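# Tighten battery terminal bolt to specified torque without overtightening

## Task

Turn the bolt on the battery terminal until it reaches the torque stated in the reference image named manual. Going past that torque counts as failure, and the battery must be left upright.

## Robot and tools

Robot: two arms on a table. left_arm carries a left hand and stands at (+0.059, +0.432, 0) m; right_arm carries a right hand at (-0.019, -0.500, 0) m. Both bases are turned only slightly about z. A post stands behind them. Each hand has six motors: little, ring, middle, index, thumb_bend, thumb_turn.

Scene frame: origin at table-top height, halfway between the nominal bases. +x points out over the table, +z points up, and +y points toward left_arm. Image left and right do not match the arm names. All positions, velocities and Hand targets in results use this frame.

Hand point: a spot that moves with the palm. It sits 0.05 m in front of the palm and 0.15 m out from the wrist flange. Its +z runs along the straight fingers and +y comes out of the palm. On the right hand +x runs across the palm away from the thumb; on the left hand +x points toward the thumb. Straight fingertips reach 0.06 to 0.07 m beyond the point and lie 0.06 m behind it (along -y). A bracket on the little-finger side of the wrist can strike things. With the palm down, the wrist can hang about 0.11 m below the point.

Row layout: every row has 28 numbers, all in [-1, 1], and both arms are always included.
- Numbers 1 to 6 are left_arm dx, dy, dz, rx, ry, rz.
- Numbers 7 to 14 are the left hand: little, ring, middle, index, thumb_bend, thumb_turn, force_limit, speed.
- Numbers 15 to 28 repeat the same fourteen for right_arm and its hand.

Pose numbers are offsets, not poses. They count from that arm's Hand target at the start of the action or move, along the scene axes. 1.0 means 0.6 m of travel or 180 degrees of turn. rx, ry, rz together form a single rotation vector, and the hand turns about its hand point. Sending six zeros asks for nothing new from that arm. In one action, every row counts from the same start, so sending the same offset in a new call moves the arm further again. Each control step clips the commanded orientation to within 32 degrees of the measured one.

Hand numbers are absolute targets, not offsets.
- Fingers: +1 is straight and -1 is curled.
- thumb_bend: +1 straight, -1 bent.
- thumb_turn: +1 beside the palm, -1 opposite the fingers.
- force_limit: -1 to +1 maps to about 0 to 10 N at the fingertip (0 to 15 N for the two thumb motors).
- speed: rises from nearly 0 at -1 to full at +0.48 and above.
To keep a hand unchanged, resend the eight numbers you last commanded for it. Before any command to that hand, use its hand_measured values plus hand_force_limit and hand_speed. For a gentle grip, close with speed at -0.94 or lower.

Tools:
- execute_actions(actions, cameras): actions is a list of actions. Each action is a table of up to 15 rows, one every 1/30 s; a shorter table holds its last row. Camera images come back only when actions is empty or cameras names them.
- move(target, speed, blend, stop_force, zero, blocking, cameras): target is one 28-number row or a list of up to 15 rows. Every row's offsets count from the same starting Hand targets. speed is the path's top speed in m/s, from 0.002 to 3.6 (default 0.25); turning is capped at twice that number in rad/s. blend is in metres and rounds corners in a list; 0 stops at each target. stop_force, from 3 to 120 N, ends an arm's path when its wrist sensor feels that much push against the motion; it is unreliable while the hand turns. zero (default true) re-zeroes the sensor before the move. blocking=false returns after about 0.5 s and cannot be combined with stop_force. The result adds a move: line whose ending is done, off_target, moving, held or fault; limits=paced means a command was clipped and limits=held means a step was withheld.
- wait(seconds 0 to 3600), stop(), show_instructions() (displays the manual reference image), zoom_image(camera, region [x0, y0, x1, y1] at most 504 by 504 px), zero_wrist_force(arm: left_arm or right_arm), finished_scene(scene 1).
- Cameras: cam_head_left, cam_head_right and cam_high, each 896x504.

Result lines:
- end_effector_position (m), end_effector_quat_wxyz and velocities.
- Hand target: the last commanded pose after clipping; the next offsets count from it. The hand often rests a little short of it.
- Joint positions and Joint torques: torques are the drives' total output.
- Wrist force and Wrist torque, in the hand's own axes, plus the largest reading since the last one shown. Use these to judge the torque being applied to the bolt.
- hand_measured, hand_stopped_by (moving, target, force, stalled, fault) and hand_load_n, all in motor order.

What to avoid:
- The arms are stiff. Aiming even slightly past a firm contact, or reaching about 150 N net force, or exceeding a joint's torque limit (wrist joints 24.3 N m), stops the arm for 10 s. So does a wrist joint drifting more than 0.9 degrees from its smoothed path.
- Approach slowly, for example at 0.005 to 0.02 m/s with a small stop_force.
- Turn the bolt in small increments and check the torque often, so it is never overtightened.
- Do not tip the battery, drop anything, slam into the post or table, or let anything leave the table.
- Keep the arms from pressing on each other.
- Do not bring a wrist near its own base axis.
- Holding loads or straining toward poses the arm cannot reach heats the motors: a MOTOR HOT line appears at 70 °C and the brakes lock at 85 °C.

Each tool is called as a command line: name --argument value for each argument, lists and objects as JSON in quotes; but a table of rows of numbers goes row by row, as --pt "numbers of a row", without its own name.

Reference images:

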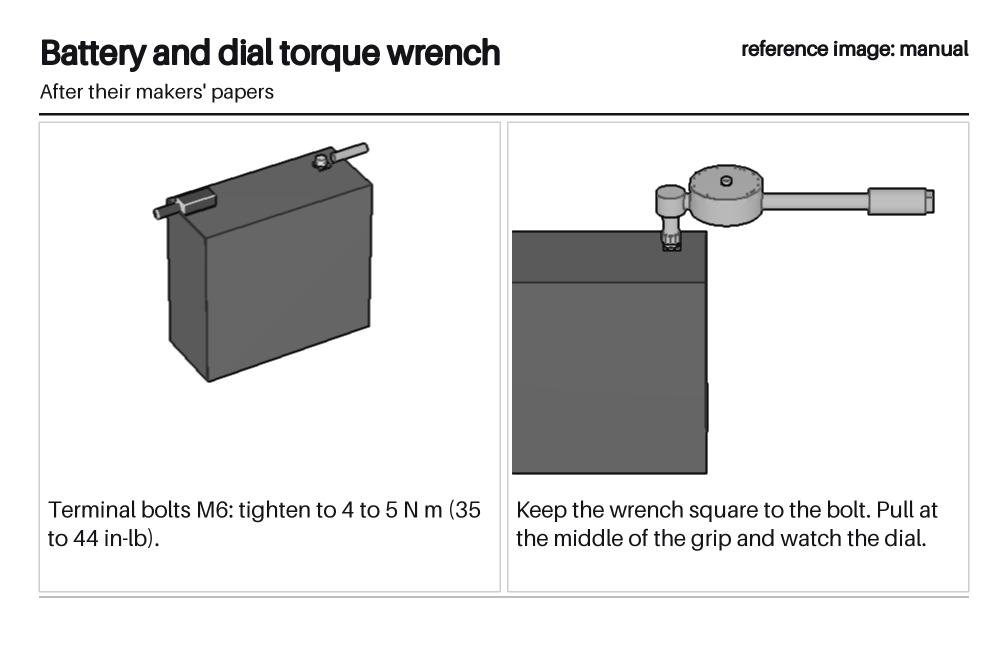

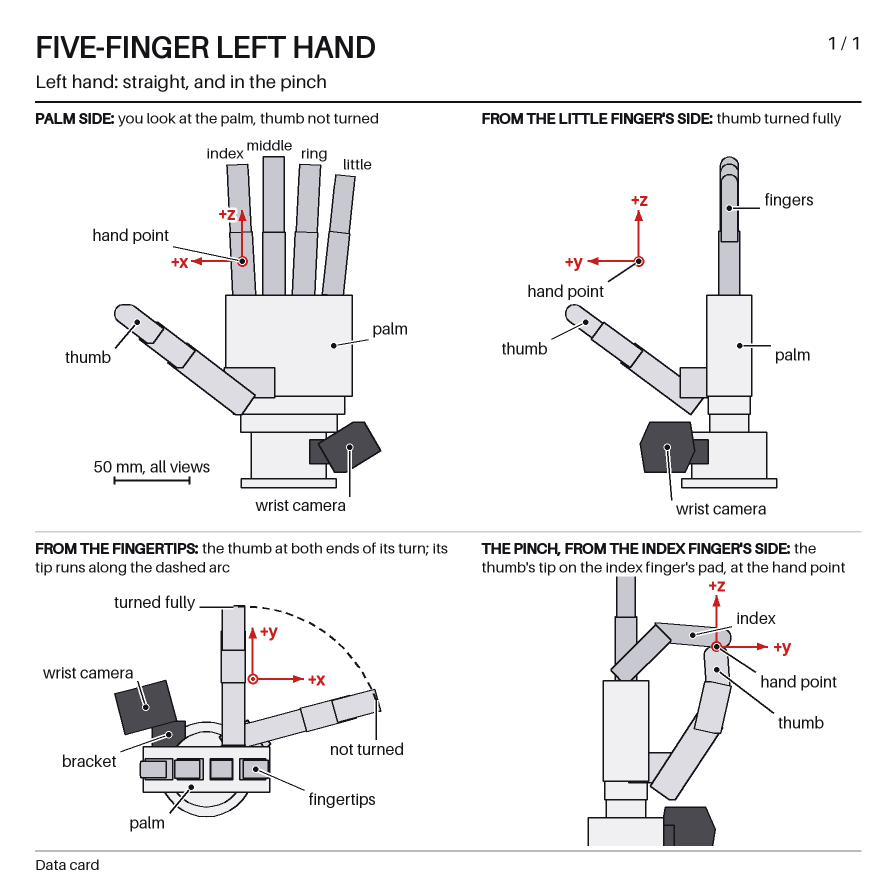

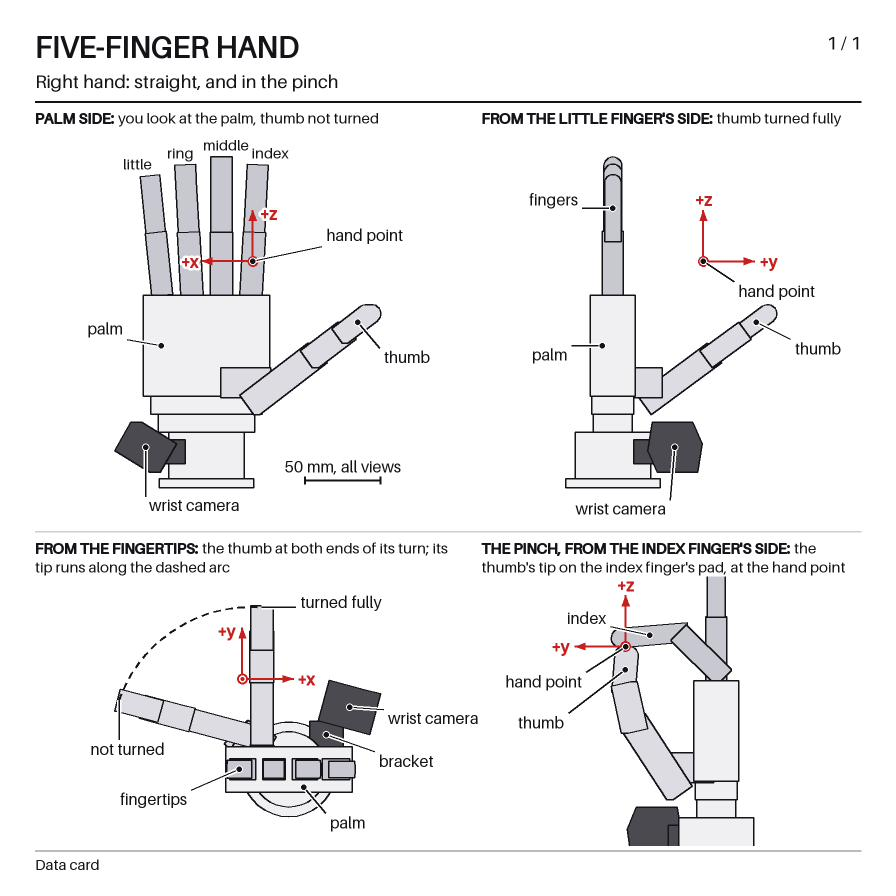

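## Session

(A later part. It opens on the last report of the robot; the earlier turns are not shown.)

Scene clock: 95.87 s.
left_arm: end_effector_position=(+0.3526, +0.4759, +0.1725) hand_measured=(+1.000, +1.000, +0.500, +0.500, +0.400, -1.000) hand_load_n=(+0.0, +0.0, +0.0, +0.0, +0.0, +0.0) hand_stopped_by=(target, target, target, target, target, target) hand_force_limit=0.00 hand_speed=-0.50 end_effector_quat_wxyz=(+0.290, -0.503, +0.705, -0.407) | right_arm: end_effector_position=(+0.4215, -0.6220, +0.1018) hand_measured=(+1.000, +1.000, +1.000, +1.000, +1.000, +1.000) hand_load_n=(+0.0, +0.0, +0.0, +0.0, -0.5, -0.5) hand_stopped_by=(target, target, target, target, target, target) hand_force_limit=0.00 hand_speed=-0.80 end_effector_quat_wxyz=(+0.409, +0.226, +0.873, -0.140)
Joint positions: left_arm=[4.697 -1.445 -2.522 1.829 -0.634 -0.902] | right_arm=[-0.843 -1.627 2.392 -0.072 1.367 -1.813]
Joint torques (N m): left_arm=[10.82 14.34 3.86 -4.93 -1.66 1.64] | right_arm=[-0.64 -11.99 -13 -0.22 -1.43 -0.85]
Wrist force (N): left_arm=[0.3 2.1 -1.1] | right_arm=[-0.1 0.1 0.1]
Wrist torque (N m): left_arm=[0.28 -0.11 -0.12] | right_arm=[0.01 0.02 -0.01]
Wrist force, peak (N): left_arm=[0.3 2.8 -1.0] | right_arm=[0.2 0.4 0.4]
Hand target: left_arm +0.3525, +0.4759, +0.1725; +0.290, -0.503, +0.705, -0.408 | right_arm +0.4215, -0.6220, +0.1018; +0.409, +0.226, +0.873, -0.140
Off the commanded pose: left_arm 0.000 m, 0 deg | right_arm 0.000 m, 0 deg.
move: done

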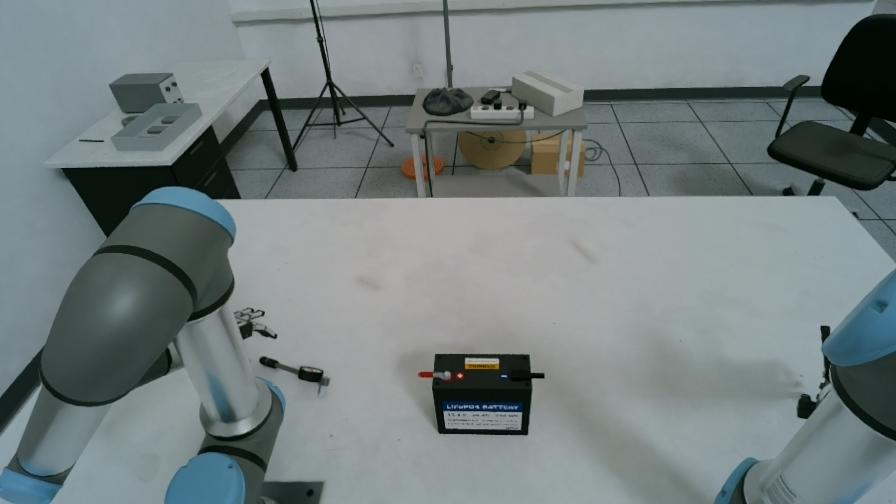

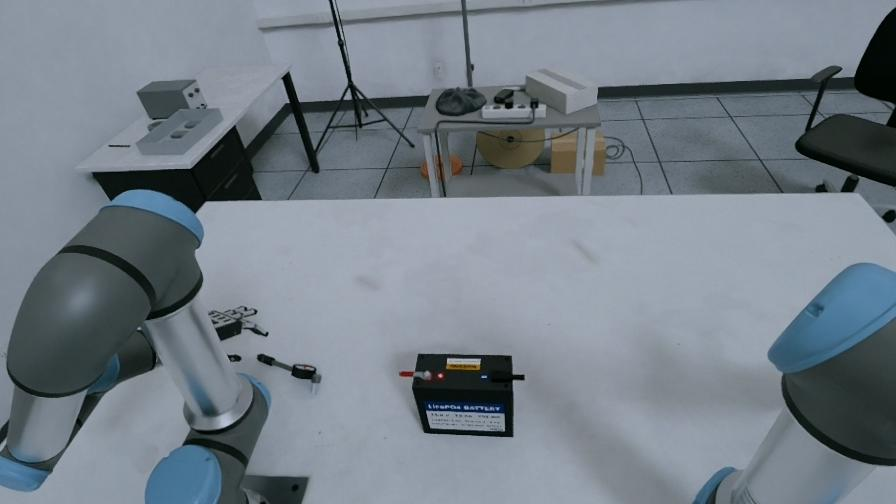

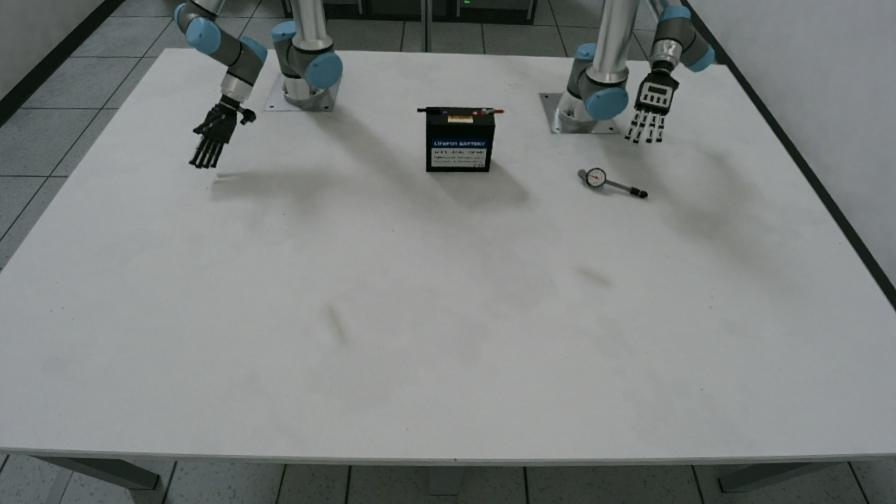

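move --pt "0 0 0.0458 0 0 0 -0.9 -0.9 0.15 0.15 1 -1 0 -0.2 0 0 0 0 0 0 1 1 1 1 1 1 0 -0.8" --pt "0.2220 -0.1670 0.0458 0.0504 0.1590 0.0152 -0.9 -0.9 0.15 0.15 1 -1 0 -0.2 0 0 0 0 0 0 1 1 1 1 1 1 0 -0.8" --pt "0.2220 -0.1670 -0.0847 0.0504 0.1590 0.0152 -0.9 -0.9 0.15 0.15 1 -1 0 -0.2 0 0 0 0 0 0 1 1 1 1 1 1 0 -0.8" --speed 0.12 --blend 0.02 --cameras '["all"]'

zoom_image --camera "cam_high" --region '[560, 130, 680, 230]'

zoom_image --camera "cam_head_right" --region '[230, 280, 350, 400]'

Scene clock: 103.13 s.
left_arm: end_effector_position=(+0.4857, +0.3757, +0.1218) hand_measured=(-0.900, -0.900, +0.150, +0.150, +1.000, -1.000) hand_load_n=(+0.0, +0.0, +0.0, +0.0, +0.0, +0.0) hand_stopped_by=(target, target, target, target, target, target) hand_force_limit=0.00 hand_speed=-0.20 end_effector_quat_wxyz=(+0.155, -0.580, +0.772, -0.207) | right_arm: end_effector_position=(+0.4215, -0.6220, +0.1018) hand_measured=(+1.000, +1.000, +1.000, +1.000, +1.000, +1.000) hand_load_n=(+0.0, +0.0, +0.0, +0.0, +0.0, +0.0) hand_stopped_by=(target, target, target, target, target, target) hand_force_limit=0.00 hand_speed=-0.80 end_effector_quat_wxyz=(+0.409, +0.226, +0.873, -0.140)
Joint positions: left_arm=[3.44 -1.754 -1.836 2.453 -1.267 -2.57] | right_arm=[-0.843 -1.627 2.392 -0.072 1.367 -1.813]
Joint torques (N m): left_arm=[-8.3 15.17 9.95 1.16 -2.23 -1.53] | right_arm=[0.32 -13.53 -12.39 -0.35 -1.67 -0.88]
Wrist force (N): left_arm=[0.3 0.8 -0.1] | right_arm=[-0.2 0.2 0.3]
Wrist torque (N m): left_arm=[0.04 -0.07 0.08] | right_arm=[0.00 0.03 0.00]
Wrist force, peak (N): left_arm=[0.4 2.7 -1.0] | right_arm=[-0.4 0.1 0.5]
Hand target: left_arm +0.4857, +0.3757, +0.1217; +0.155, -0.580, +0.772, -0.207 | right_arm +0.4215, -0.6220, +0.1018; +0.409, +0.226, +0.873, -0.140
Off the commanded pose: left_arm 0.000 m, 0 deg | right_arm 0.000 m, 0 deg.
move: done; blend cut to 0.0137 m at target 1

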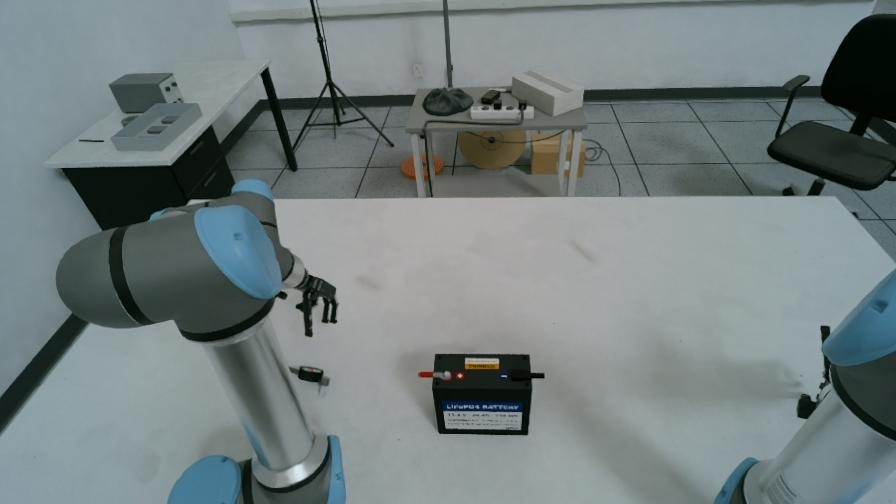

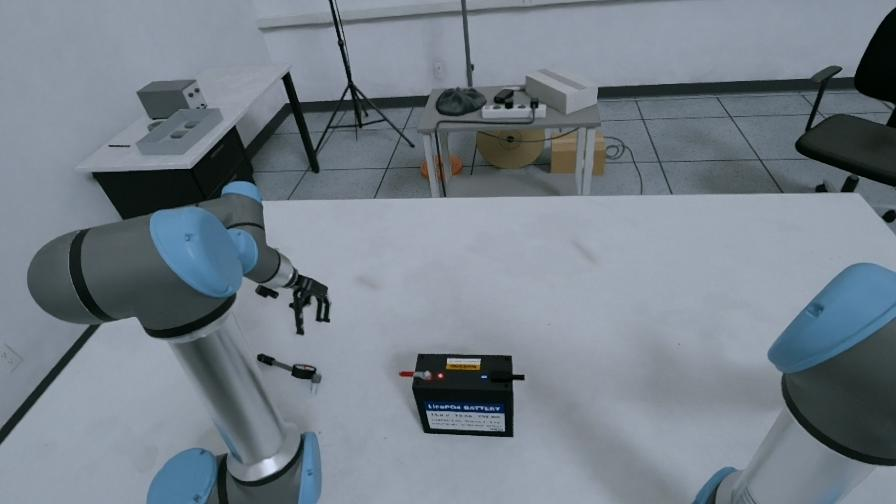

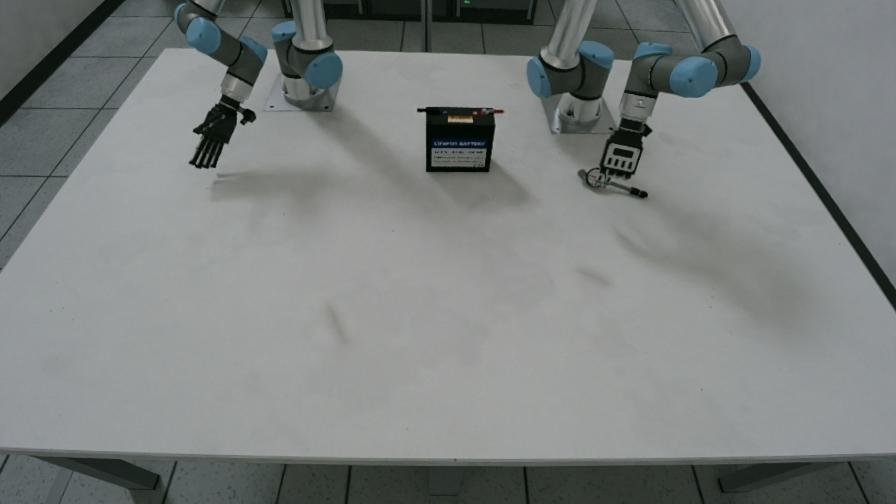

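Scaled by 4.200 from the camera's image (finer frame: 1280x720).

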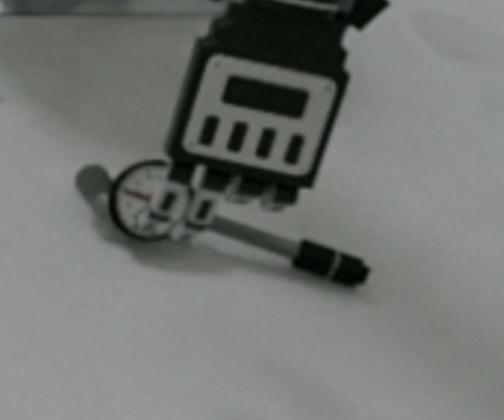

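Scaled by 4.200 from the camera's image (finer frame: 1280x720).

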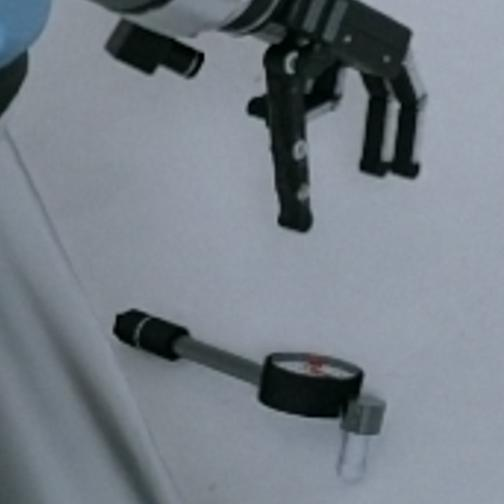

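move --target '[-0.0495,0.0144,-0.0857,0,0,0,-0.9,-0.9,0.15,0.15,1,-1,0,-0.2,0,0,0,0,0,0,1,1,1,1,1,1,0,-0.8]' --speed 0.06 --stop_force 5 --cameras '["all"]'

zoom_image --camera "cam_high" --region '[560, 130, 680, 230]'

zoom_image --camera "cam_head_right" --region '[250, 300, 350, 400]'

zoom_image --camera "cam_head_left" --region '[260, 300, 360, 400]'

Scene clock: 105.67 s.
left_arm: end_effector_position=(+0.4560, +0.3844, +0.0703) hand_measured=(-0.900, -0.900, +0.150, +0.150, +1.000, -1.000) hand_load_n=(+0.0, +0.0, +0.0, +0.0, +0.0, +0.0) hand_stopped_by=(target, target, target, target, target, target) hand_force_limit=0.00 hand_speed=-0.20 end_effector_quat_wxyz=(+0.155, -0.580, +0.772, -0.207) | right_arm: end_effector_position=(+0.4215, -0.6220, +0.1018) hand_measured=(+1.000, +1.000, +1.000, +1.000, +1.000, +1.000) hand_load_n=(+0.0, +0.0, +0.0, +0.0, +0.0, +0.0) hand_stopped_by=(target, target, target, target, target, target) hand_force_limit=0.00 hand_speed=-0.80 end_effector_quat_wxyz=(+0.409, +0.226, +0.873, -0.140)
Joint positions: left_arm=[3.499 -1.753 -1.994 2.592 -1.242 -2.513] | right_arm=[-0.843 -1.627 2.392 -0.072 1.367 -1.813]
Joint torques (N m): left_arm=[11.62 13.64 8.65 1.14 3.66 1.6] | right_arm=[0.45 -13.69 -12.88 -0.46 -1.77 -1.16]
Wrist force (N): left_arm=[0.5 0.7 -0.2] | right_arm=[0.0 0.1 0.3]
Wrist torque (N m): left_arm=[0.03 -0.09 -0.06] | right_arm=[-0.01 0.01 0.00]
Wrist force, peak (N): left_arm=[0.4 1.5 -0.4] | right_arm=[0.1 0.2 0.5]
Hand target: left_arm +0.4560, +0.3844, +0.0703; +0.155, -0.580, +0.772, -0.207 | right_arm +0.4215, -0.6220, +0.1018; +0.409, +0.226, +0.873, -0.140
Off the commanded pose: left_arm 0.000 m, 0 deg | right_arm 0.000 m, 0 deg.
move: done

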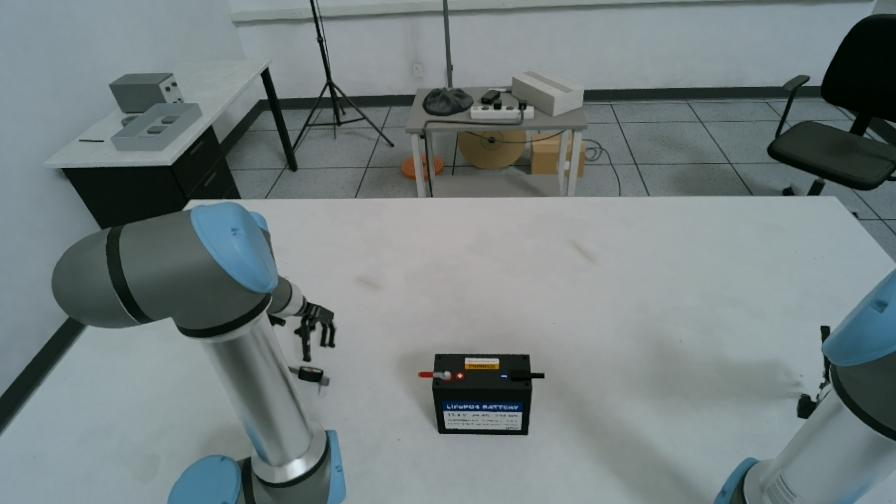

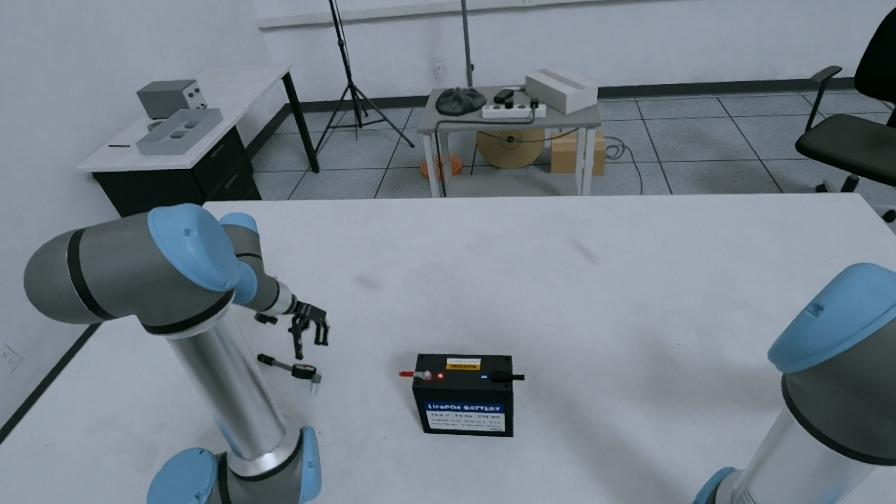

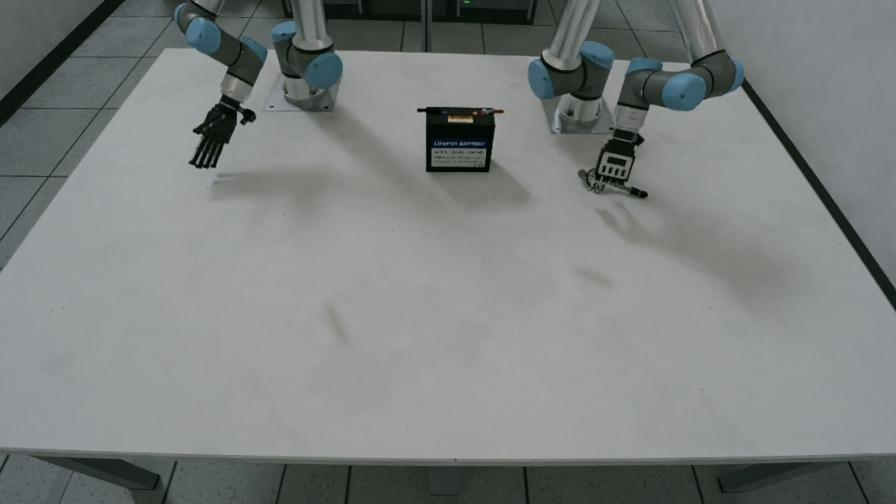

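Scaled by 4.200 from the camera's image (finer frame: 1280x720).

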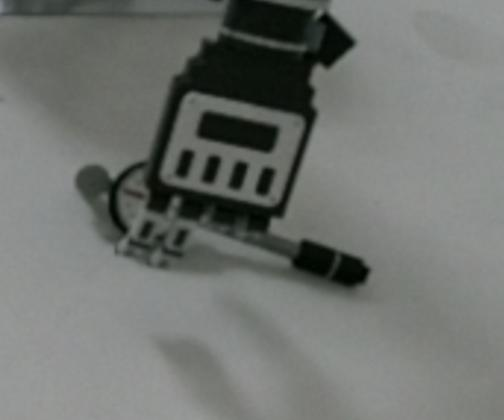

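Scaled by 5.040 from the camera's image (finer frame: 1280x720).

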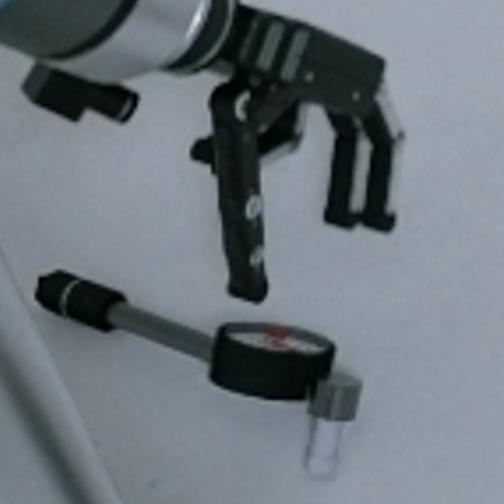

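Scaled by 5.040 from the camera's image (finer frame: 1280x720).

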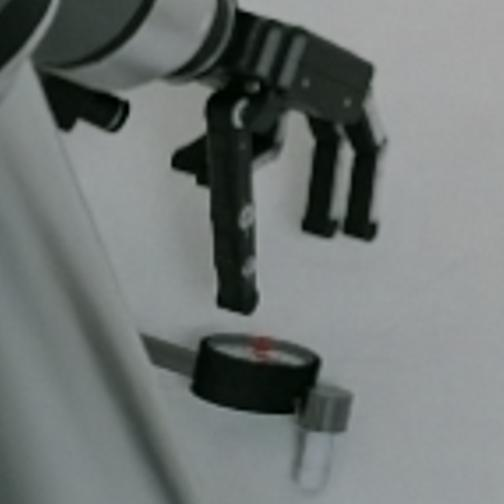

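move --target '[-0.0333,0.0183,-0.0418,0,0,0,-0.9,-0.9,0.15,0.15,1,-1,0,-0.2,0,0,0,0,0,0,1,1,1,1,1,1,0,-0.8]' --speed 0.04 --stop_force 5 --cameras '["all"]'

zoom_image --camera "cam_high" --region '[570, 150, 650, 210]'

zoom_image --camera "cam_head_right" --region '[260, 320, 340, 400]'

zoom_image --camera "cam_head_left" --region '[270, 320, 350, 400]'

Scene clock: 110.20 s.
left_arm: end_effector_position=(+0.4360, +0.3953, +0.0452) hand_measured=(-0.900, -0.900, +0.150, +0.150, +1.000, -1.000) hand_load_n=(+0.0, +0.0, +0.5, +0.0, +0.0, +0.0) hand_stopped_by=(target, target, target, target, target, target) hand_force_limit=0.00 hand_speed=-0.20 end_effector_quat_wxyz=(+0.155, -0.580, +0.772, -0.207) | right_arm: end_effector_position=(+0.4215, -0.6220, +0.1018) hand_measured=(+1.000, +1.000, +1.000, +1.000, +1.000, +1.000) hand_load_n=(+0.0, +0.0, +0.0, +0.0, +0.0, +0.0) hand_stopped_by=(target, target, target, target, target, target) hand_force_limit=0.00 hand_speed=-0.80 end_effector_quat_wxyz=(+0.409, +0.226, +0.873, -0.140)
Joint positions: left_arm=[3.561 -1.752 -2.081 2.658 -1.218 -2.452] | right_arm=[-0.843 -1.627 2.392 -0.072 1.367 -1.813]
Joint torques (N m): left_arm=[11.8 12.1 7.31 1.02 3.81 1.54] | right_arm=[0.92 -14.19 -13.52 -0.47 -1.48 -0.79]
Wrist force (N): left_arm=[0.2 0.7 -0.5] | right_arm=[-0.1 -0.1 0.3]
Wrist torque (N m): left_arm=[0.07 -0.05 -0.08] | right_arm=[-0.04 0.01 -0.01]
Wrist force, peak (N): left_arm=[0.0 1.2 -0.5] | right_arm=[-0.2 0.3 0.3]
Hand target: left_arm +0.4360, +0.3953, +0.0452; +0.155, -0.580, +0.772, -0.207 | right_arm +0.4215, -0.6220, +0.1018; +0.409, +0.226, +0.873, -0.140
Off the commanded pose: left_arm 0.000 m, 0 deg | right_arm 0.000 m, 0 deg.
move: done

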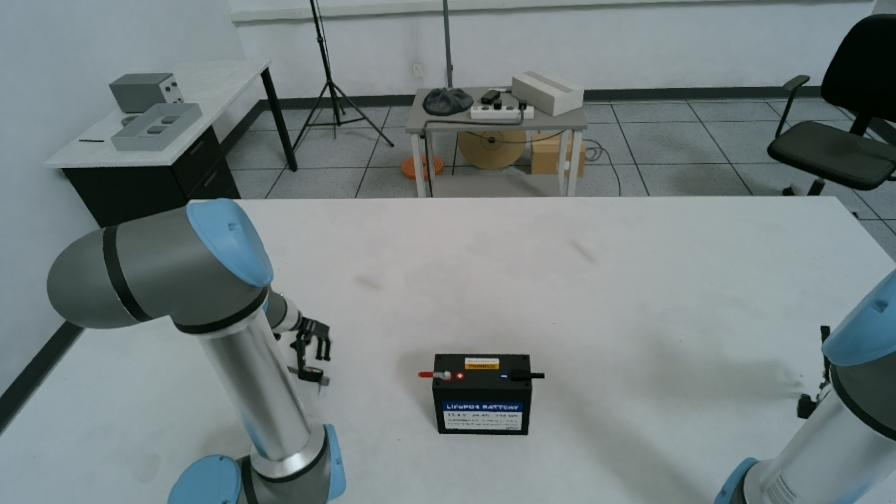

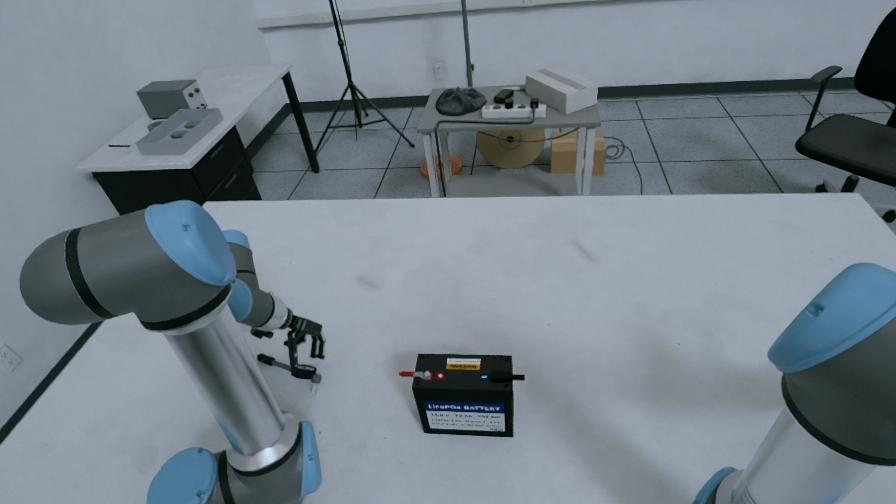

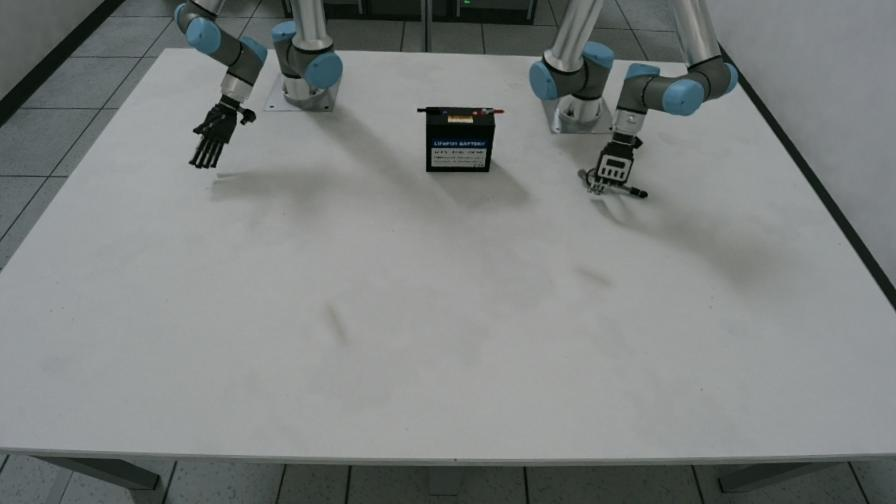

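Scaled by 6.300 from the camera's image (finer frame: 1280x720).

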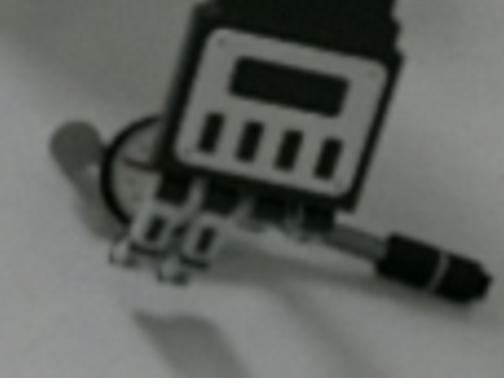

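Scaled by 6.300 from the camera's image (finer frame: 1280x720).

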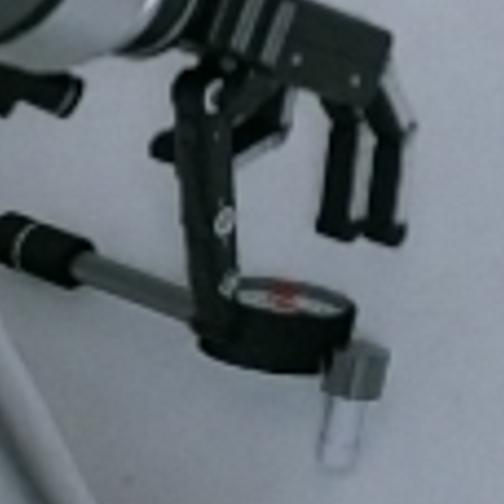

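Scaled by 6.300 from the camera's image (finer frame: 1280x720).

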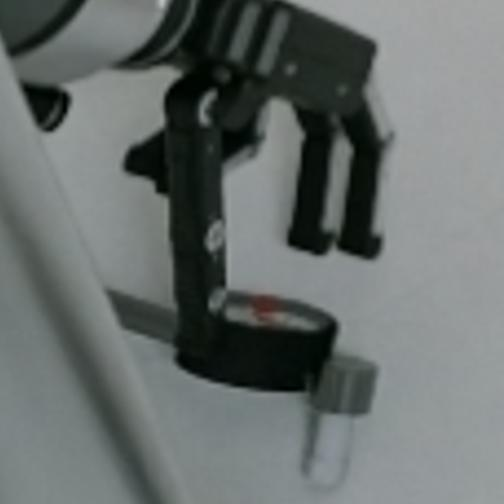

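move --target '[-0.0082,0.0024,-0.0143,0,0,0,-0.9,-0.9,0.2,0.22,1,-1,0,-0.5,0,0,0,0,0,0,1,1,1,1,1,1,0,-0.8]' --speed 0.02 --stop_force 4 --cameras '["all"]'

zoom_image --camera "cam_high" --region '[570, 150, 650, 210]'

zoom_image --camera "cam_head_right" --region '[260, 320, 340, 400]'

zoom_image --camera "cam_head_left" --region '[270, 320, 350, 400]'

Scene clock: 115.03 s.
left_arm: end_effector_position=(+0.4337, +0.3960, +0.0411) hand_measured=(-0.900, -0.900, +0.200, +0.220, +1.000, -1.000) hand_load_n=(+0.0, +0.0, +0.0, +0.0, +0.0, +0.5) hand_stopped_by=(target, target, target, target, target, target) hand_force_limit=0.00 hand_speed=-0.50 end_effector_quat_wxyz=(+0.155, -0.580, +0.772, -0.207) | right_arm: end_effector_position=(+0.4215, -0.6220, +0.1018) hand_measured=(+1.000, +1.000, +1.000, +1.000, +1.000, +1.000) hand_load_n=(+0.0, +0.0, +0.0, +0.0, +0.0, +0.0) hand_stopped_by=(target, target, target, target, target, target) hand_force_limit=0.00 hand_speed=-0.80 end_effector_quat_wxyz=(+0.409, +0.226, +0.873, -0.140)
Joint positions: left_arm=[3.567 -1.754 -2.093 2.67 -1.216 -2.446] | right_arm=[-0.843 -1.627 2.392 -0.072 1.367 -1.813]
Joint torques (N m): left_arm=[-8.57 28.84 23.82 -3.75 -2.03 -1.45] | right_arm=[1.24 -13.35 -12.09 -0.46 -1.73 -0.66]
Wrist force (N): left_arm=[0.4 1.2 -1.9] | right_arm=[-0.2 0.3 0.2]
Wrist torque (N m): left_arm=[-0.02 -0.08 -0.03] | right_arm=[0.03 0.04 -0.01]
Wrist force, peak (N): left_arm=[1.3 -0.1 -11.2] | right_arm=[0.0 0.2 0.6]
Hand target: left_arm +0.4337, +0.3960, +0.0411; +0.155, -0.580, +0.772, -0.207 (not the last commanded pose) | right_arm +0.4215, -0.6220, +0.1018; +0.409, +0.226, +0.873, -0.140
Off the commanded pose: left_arm 0.005 m, 0 deg | right_arm 0.000 m, 0 deg.
move: contact (left_arm)

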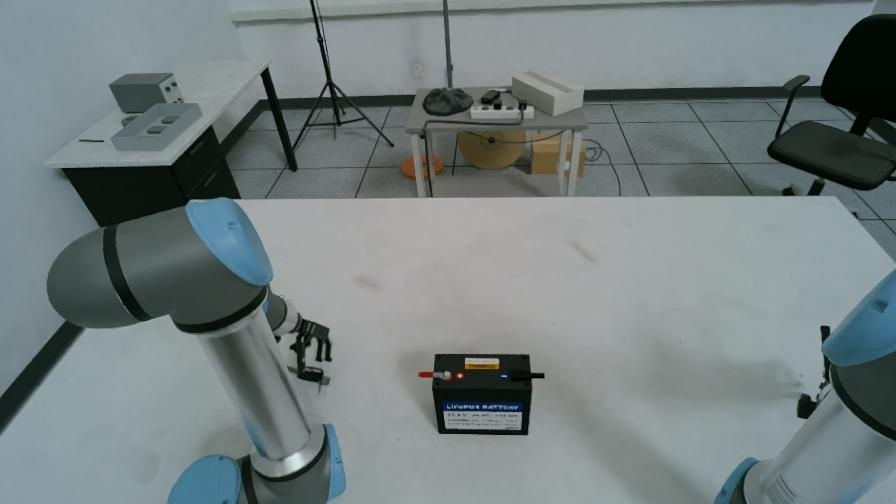

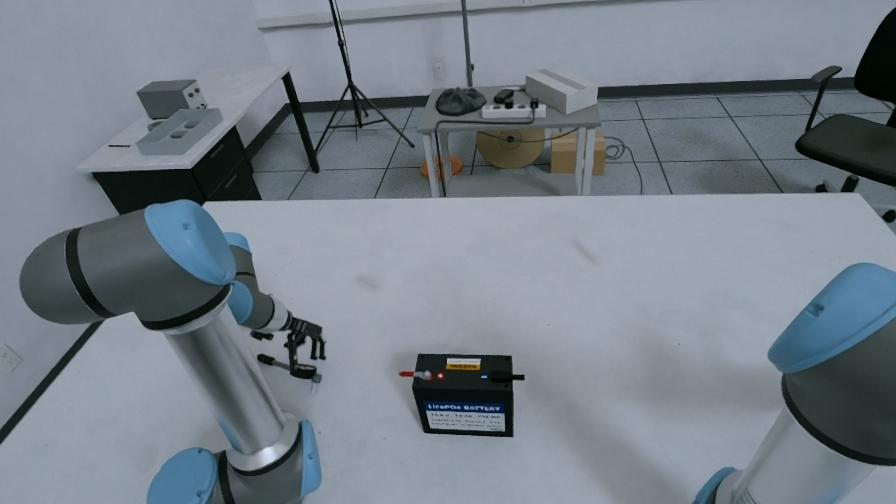

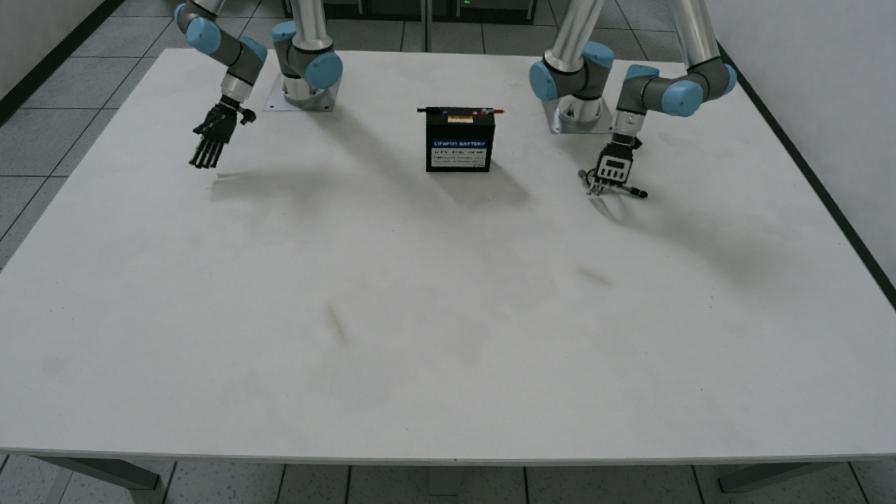

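Scaled by 6.300 from the camera's image (finer frame: 1280x720).

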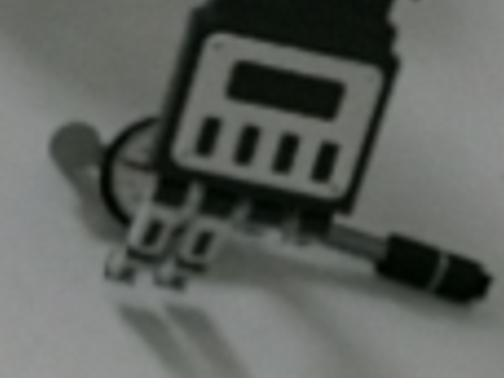

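Scaled by 6.300 from the camera's image (finer frame: 1280x720).

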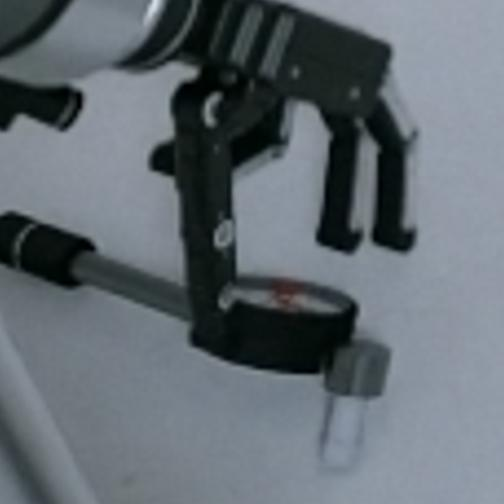

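Scaled by 6.300 from the camera's image (finer frame: 1280x720).

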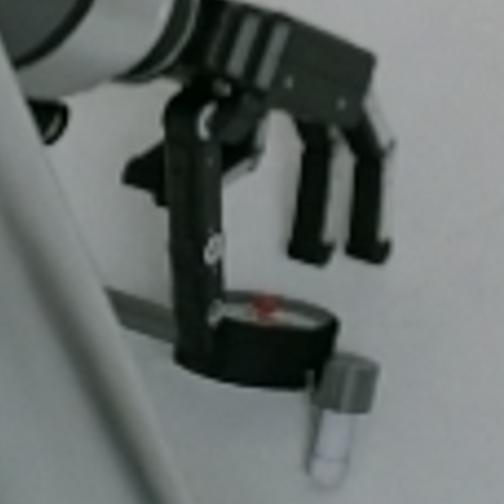

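move --pt "-0.0048 0.0014 0.0028 0 0 0 -0.9 -0.9 0.2 0.22 1 -1 0 -0.5 0 0 0 0 0 0 1 1 1 1 1 1 0 -0.8" --pt "-0.0095 0.0028 -0.0060 0 0 0 -0.9 -0.9 0.2 0.22 1 -1 0 -0.5 0 0 0 0 0 0 1 1 1 1 1 1 0 -0.8" --speed 0.01 --stop_force 4 --cameras '["all"]'

zoom_image --camera "cam_high" --region '[570, 150, 650, 210]'

zoom_image --camera "cam_head_right" --region '[260, 320, 340, 400]'

zoom_image --camera "cam_head_left" --region '[270, 320, 350, 400]'

Scene clock: 118.20 s.
left_arm: end_effector_position=(+0.4280, +0.3977, +0.0375) hand_measured=(-0.900, -0.900, +0.200, +0.220, +1.000, -1.000) hand_load_n=(+0.0, +0.0, +0.0, +0.0, +0.0, +0.0) hand_stopped_by=(target, target, target, target, target, target) hand_force_limit=0.00 hand_speed=-0.50 end_effector_quat_wxyz=(+0.155, -0.580, +0.772, -0.207) | right_arm: end_effector_position=(+0.4215, -0.6220, +0.1018) hand_measured=(+1.000, +1.000, +1.000, +1.000, +1.000, +1.000) hand_load_n=(+0.0, +0.0, +0.0, +0.0, +0.0, +0.0) hand_stopped_by=(target, target, target, target, target, target) hand_force_limit=0.00 hand_speed=-0.80 end_effector_quat_wxyz=(+0.409, +0.226, +0.873, -0.140)
Joint positions: left_arm=[3.582 -1.749 -2.113 2.68 -1.21 -2.431] | right_arm=[-0.843 -1.627 2.392 -0.072 1.367 -1.813]
Joint torques (N m): left_arm=[11.33 11.71 6.67 1.11 3.83 1.52] | right_arm=[0.3 -13.5 -10.93 -0.58 -1.77 -0.97]
Wrist force (N): left_arm=[0.1 0.3 -0.4] | right_arm=[0.0 0.0 0.5]
Wrist torque (N m): left_arm=[-0.02 -0.04 -0.08] | right_arm=[-0.03 -0.01 0.00]
Wrist force, peak (N): left_arm=[0.7 1.3 -2.4] | right_arm=[0.1 0.5 0.4]
Hand target: left_arm +0.4280, +0.3977, +0.0375; +0.155, -0.580, +0.772, -0.207 | right_arm +0.4215, -0.6220, +0.1018; +0.409, +0.226, +0.873, -0.140
Off the commanded pose: left_arm 0.000 m, 0 deg | right_arm 0.000 m, 0 deg.
move: done

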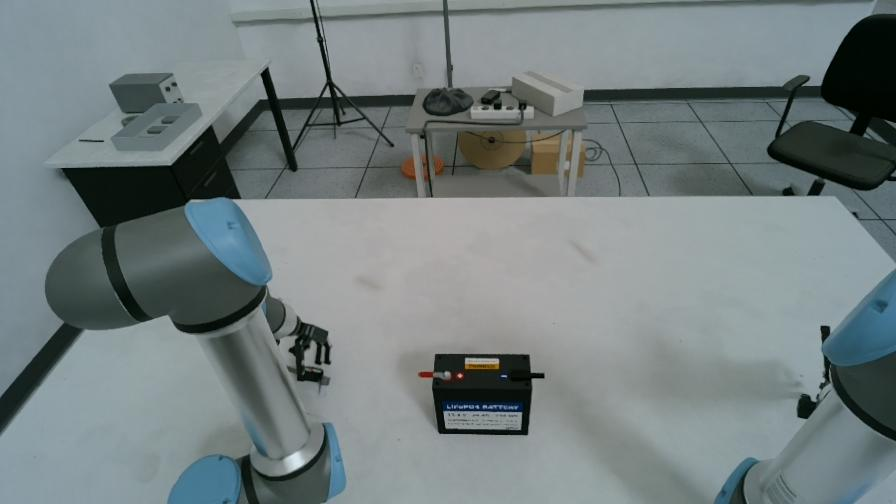

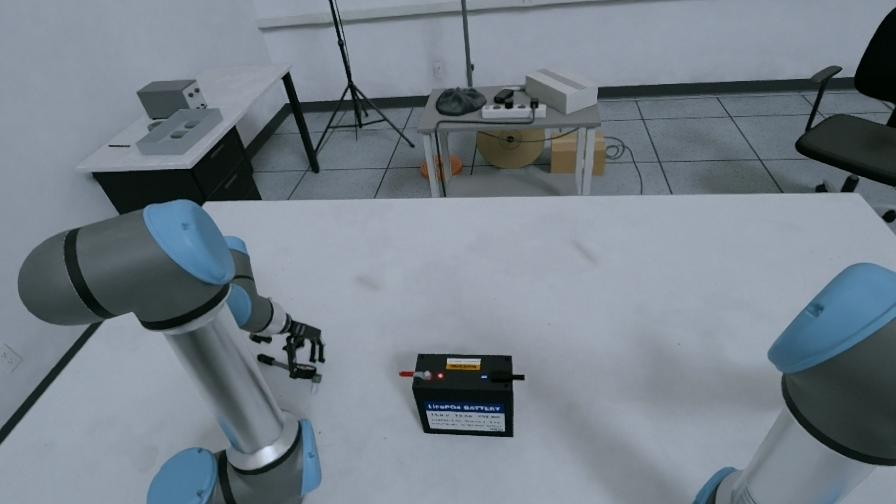

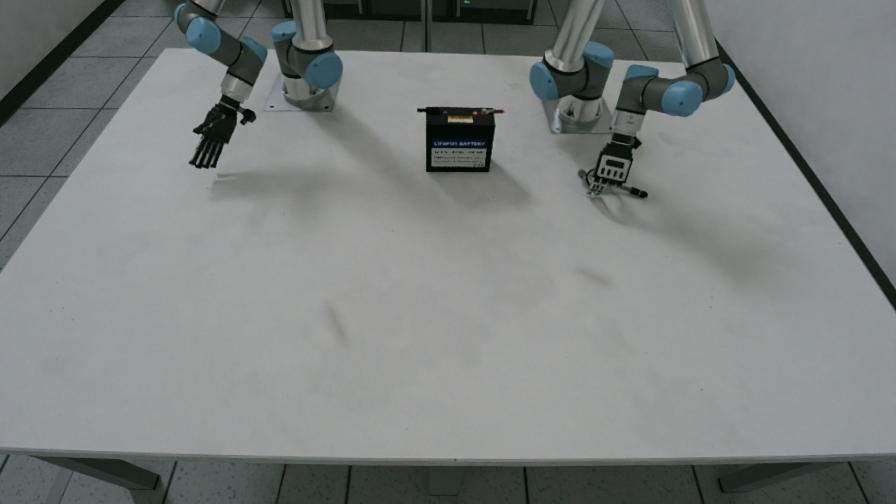

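Scaled by 6.300 from the camera's image (finer frame: 1280x720).

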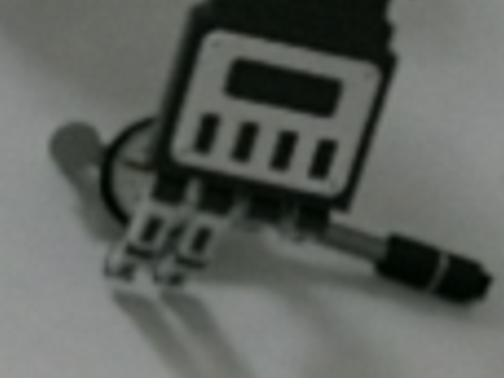

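Scaled by 6.300 from the camera's image (finer frame: 1280x720).

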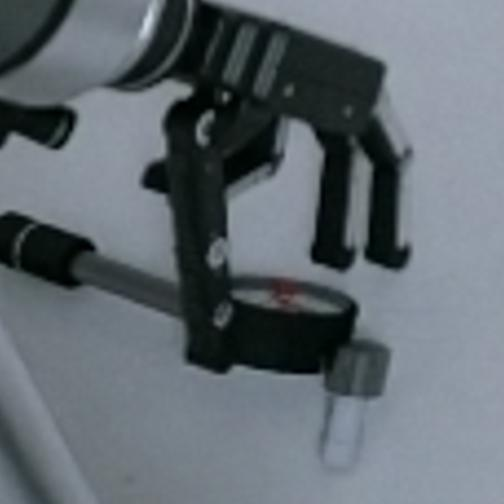

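Scaled by 6.300 from the camera's image (finer frame: 1280x720).

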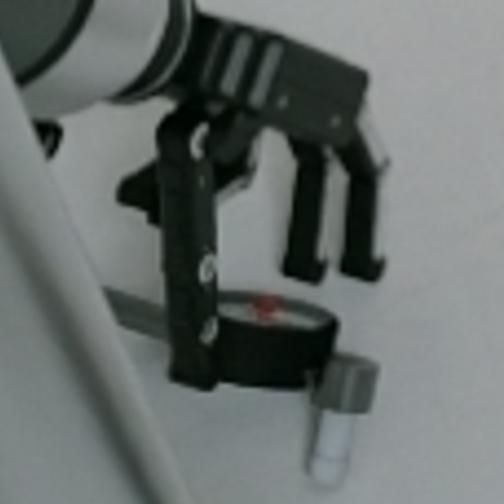

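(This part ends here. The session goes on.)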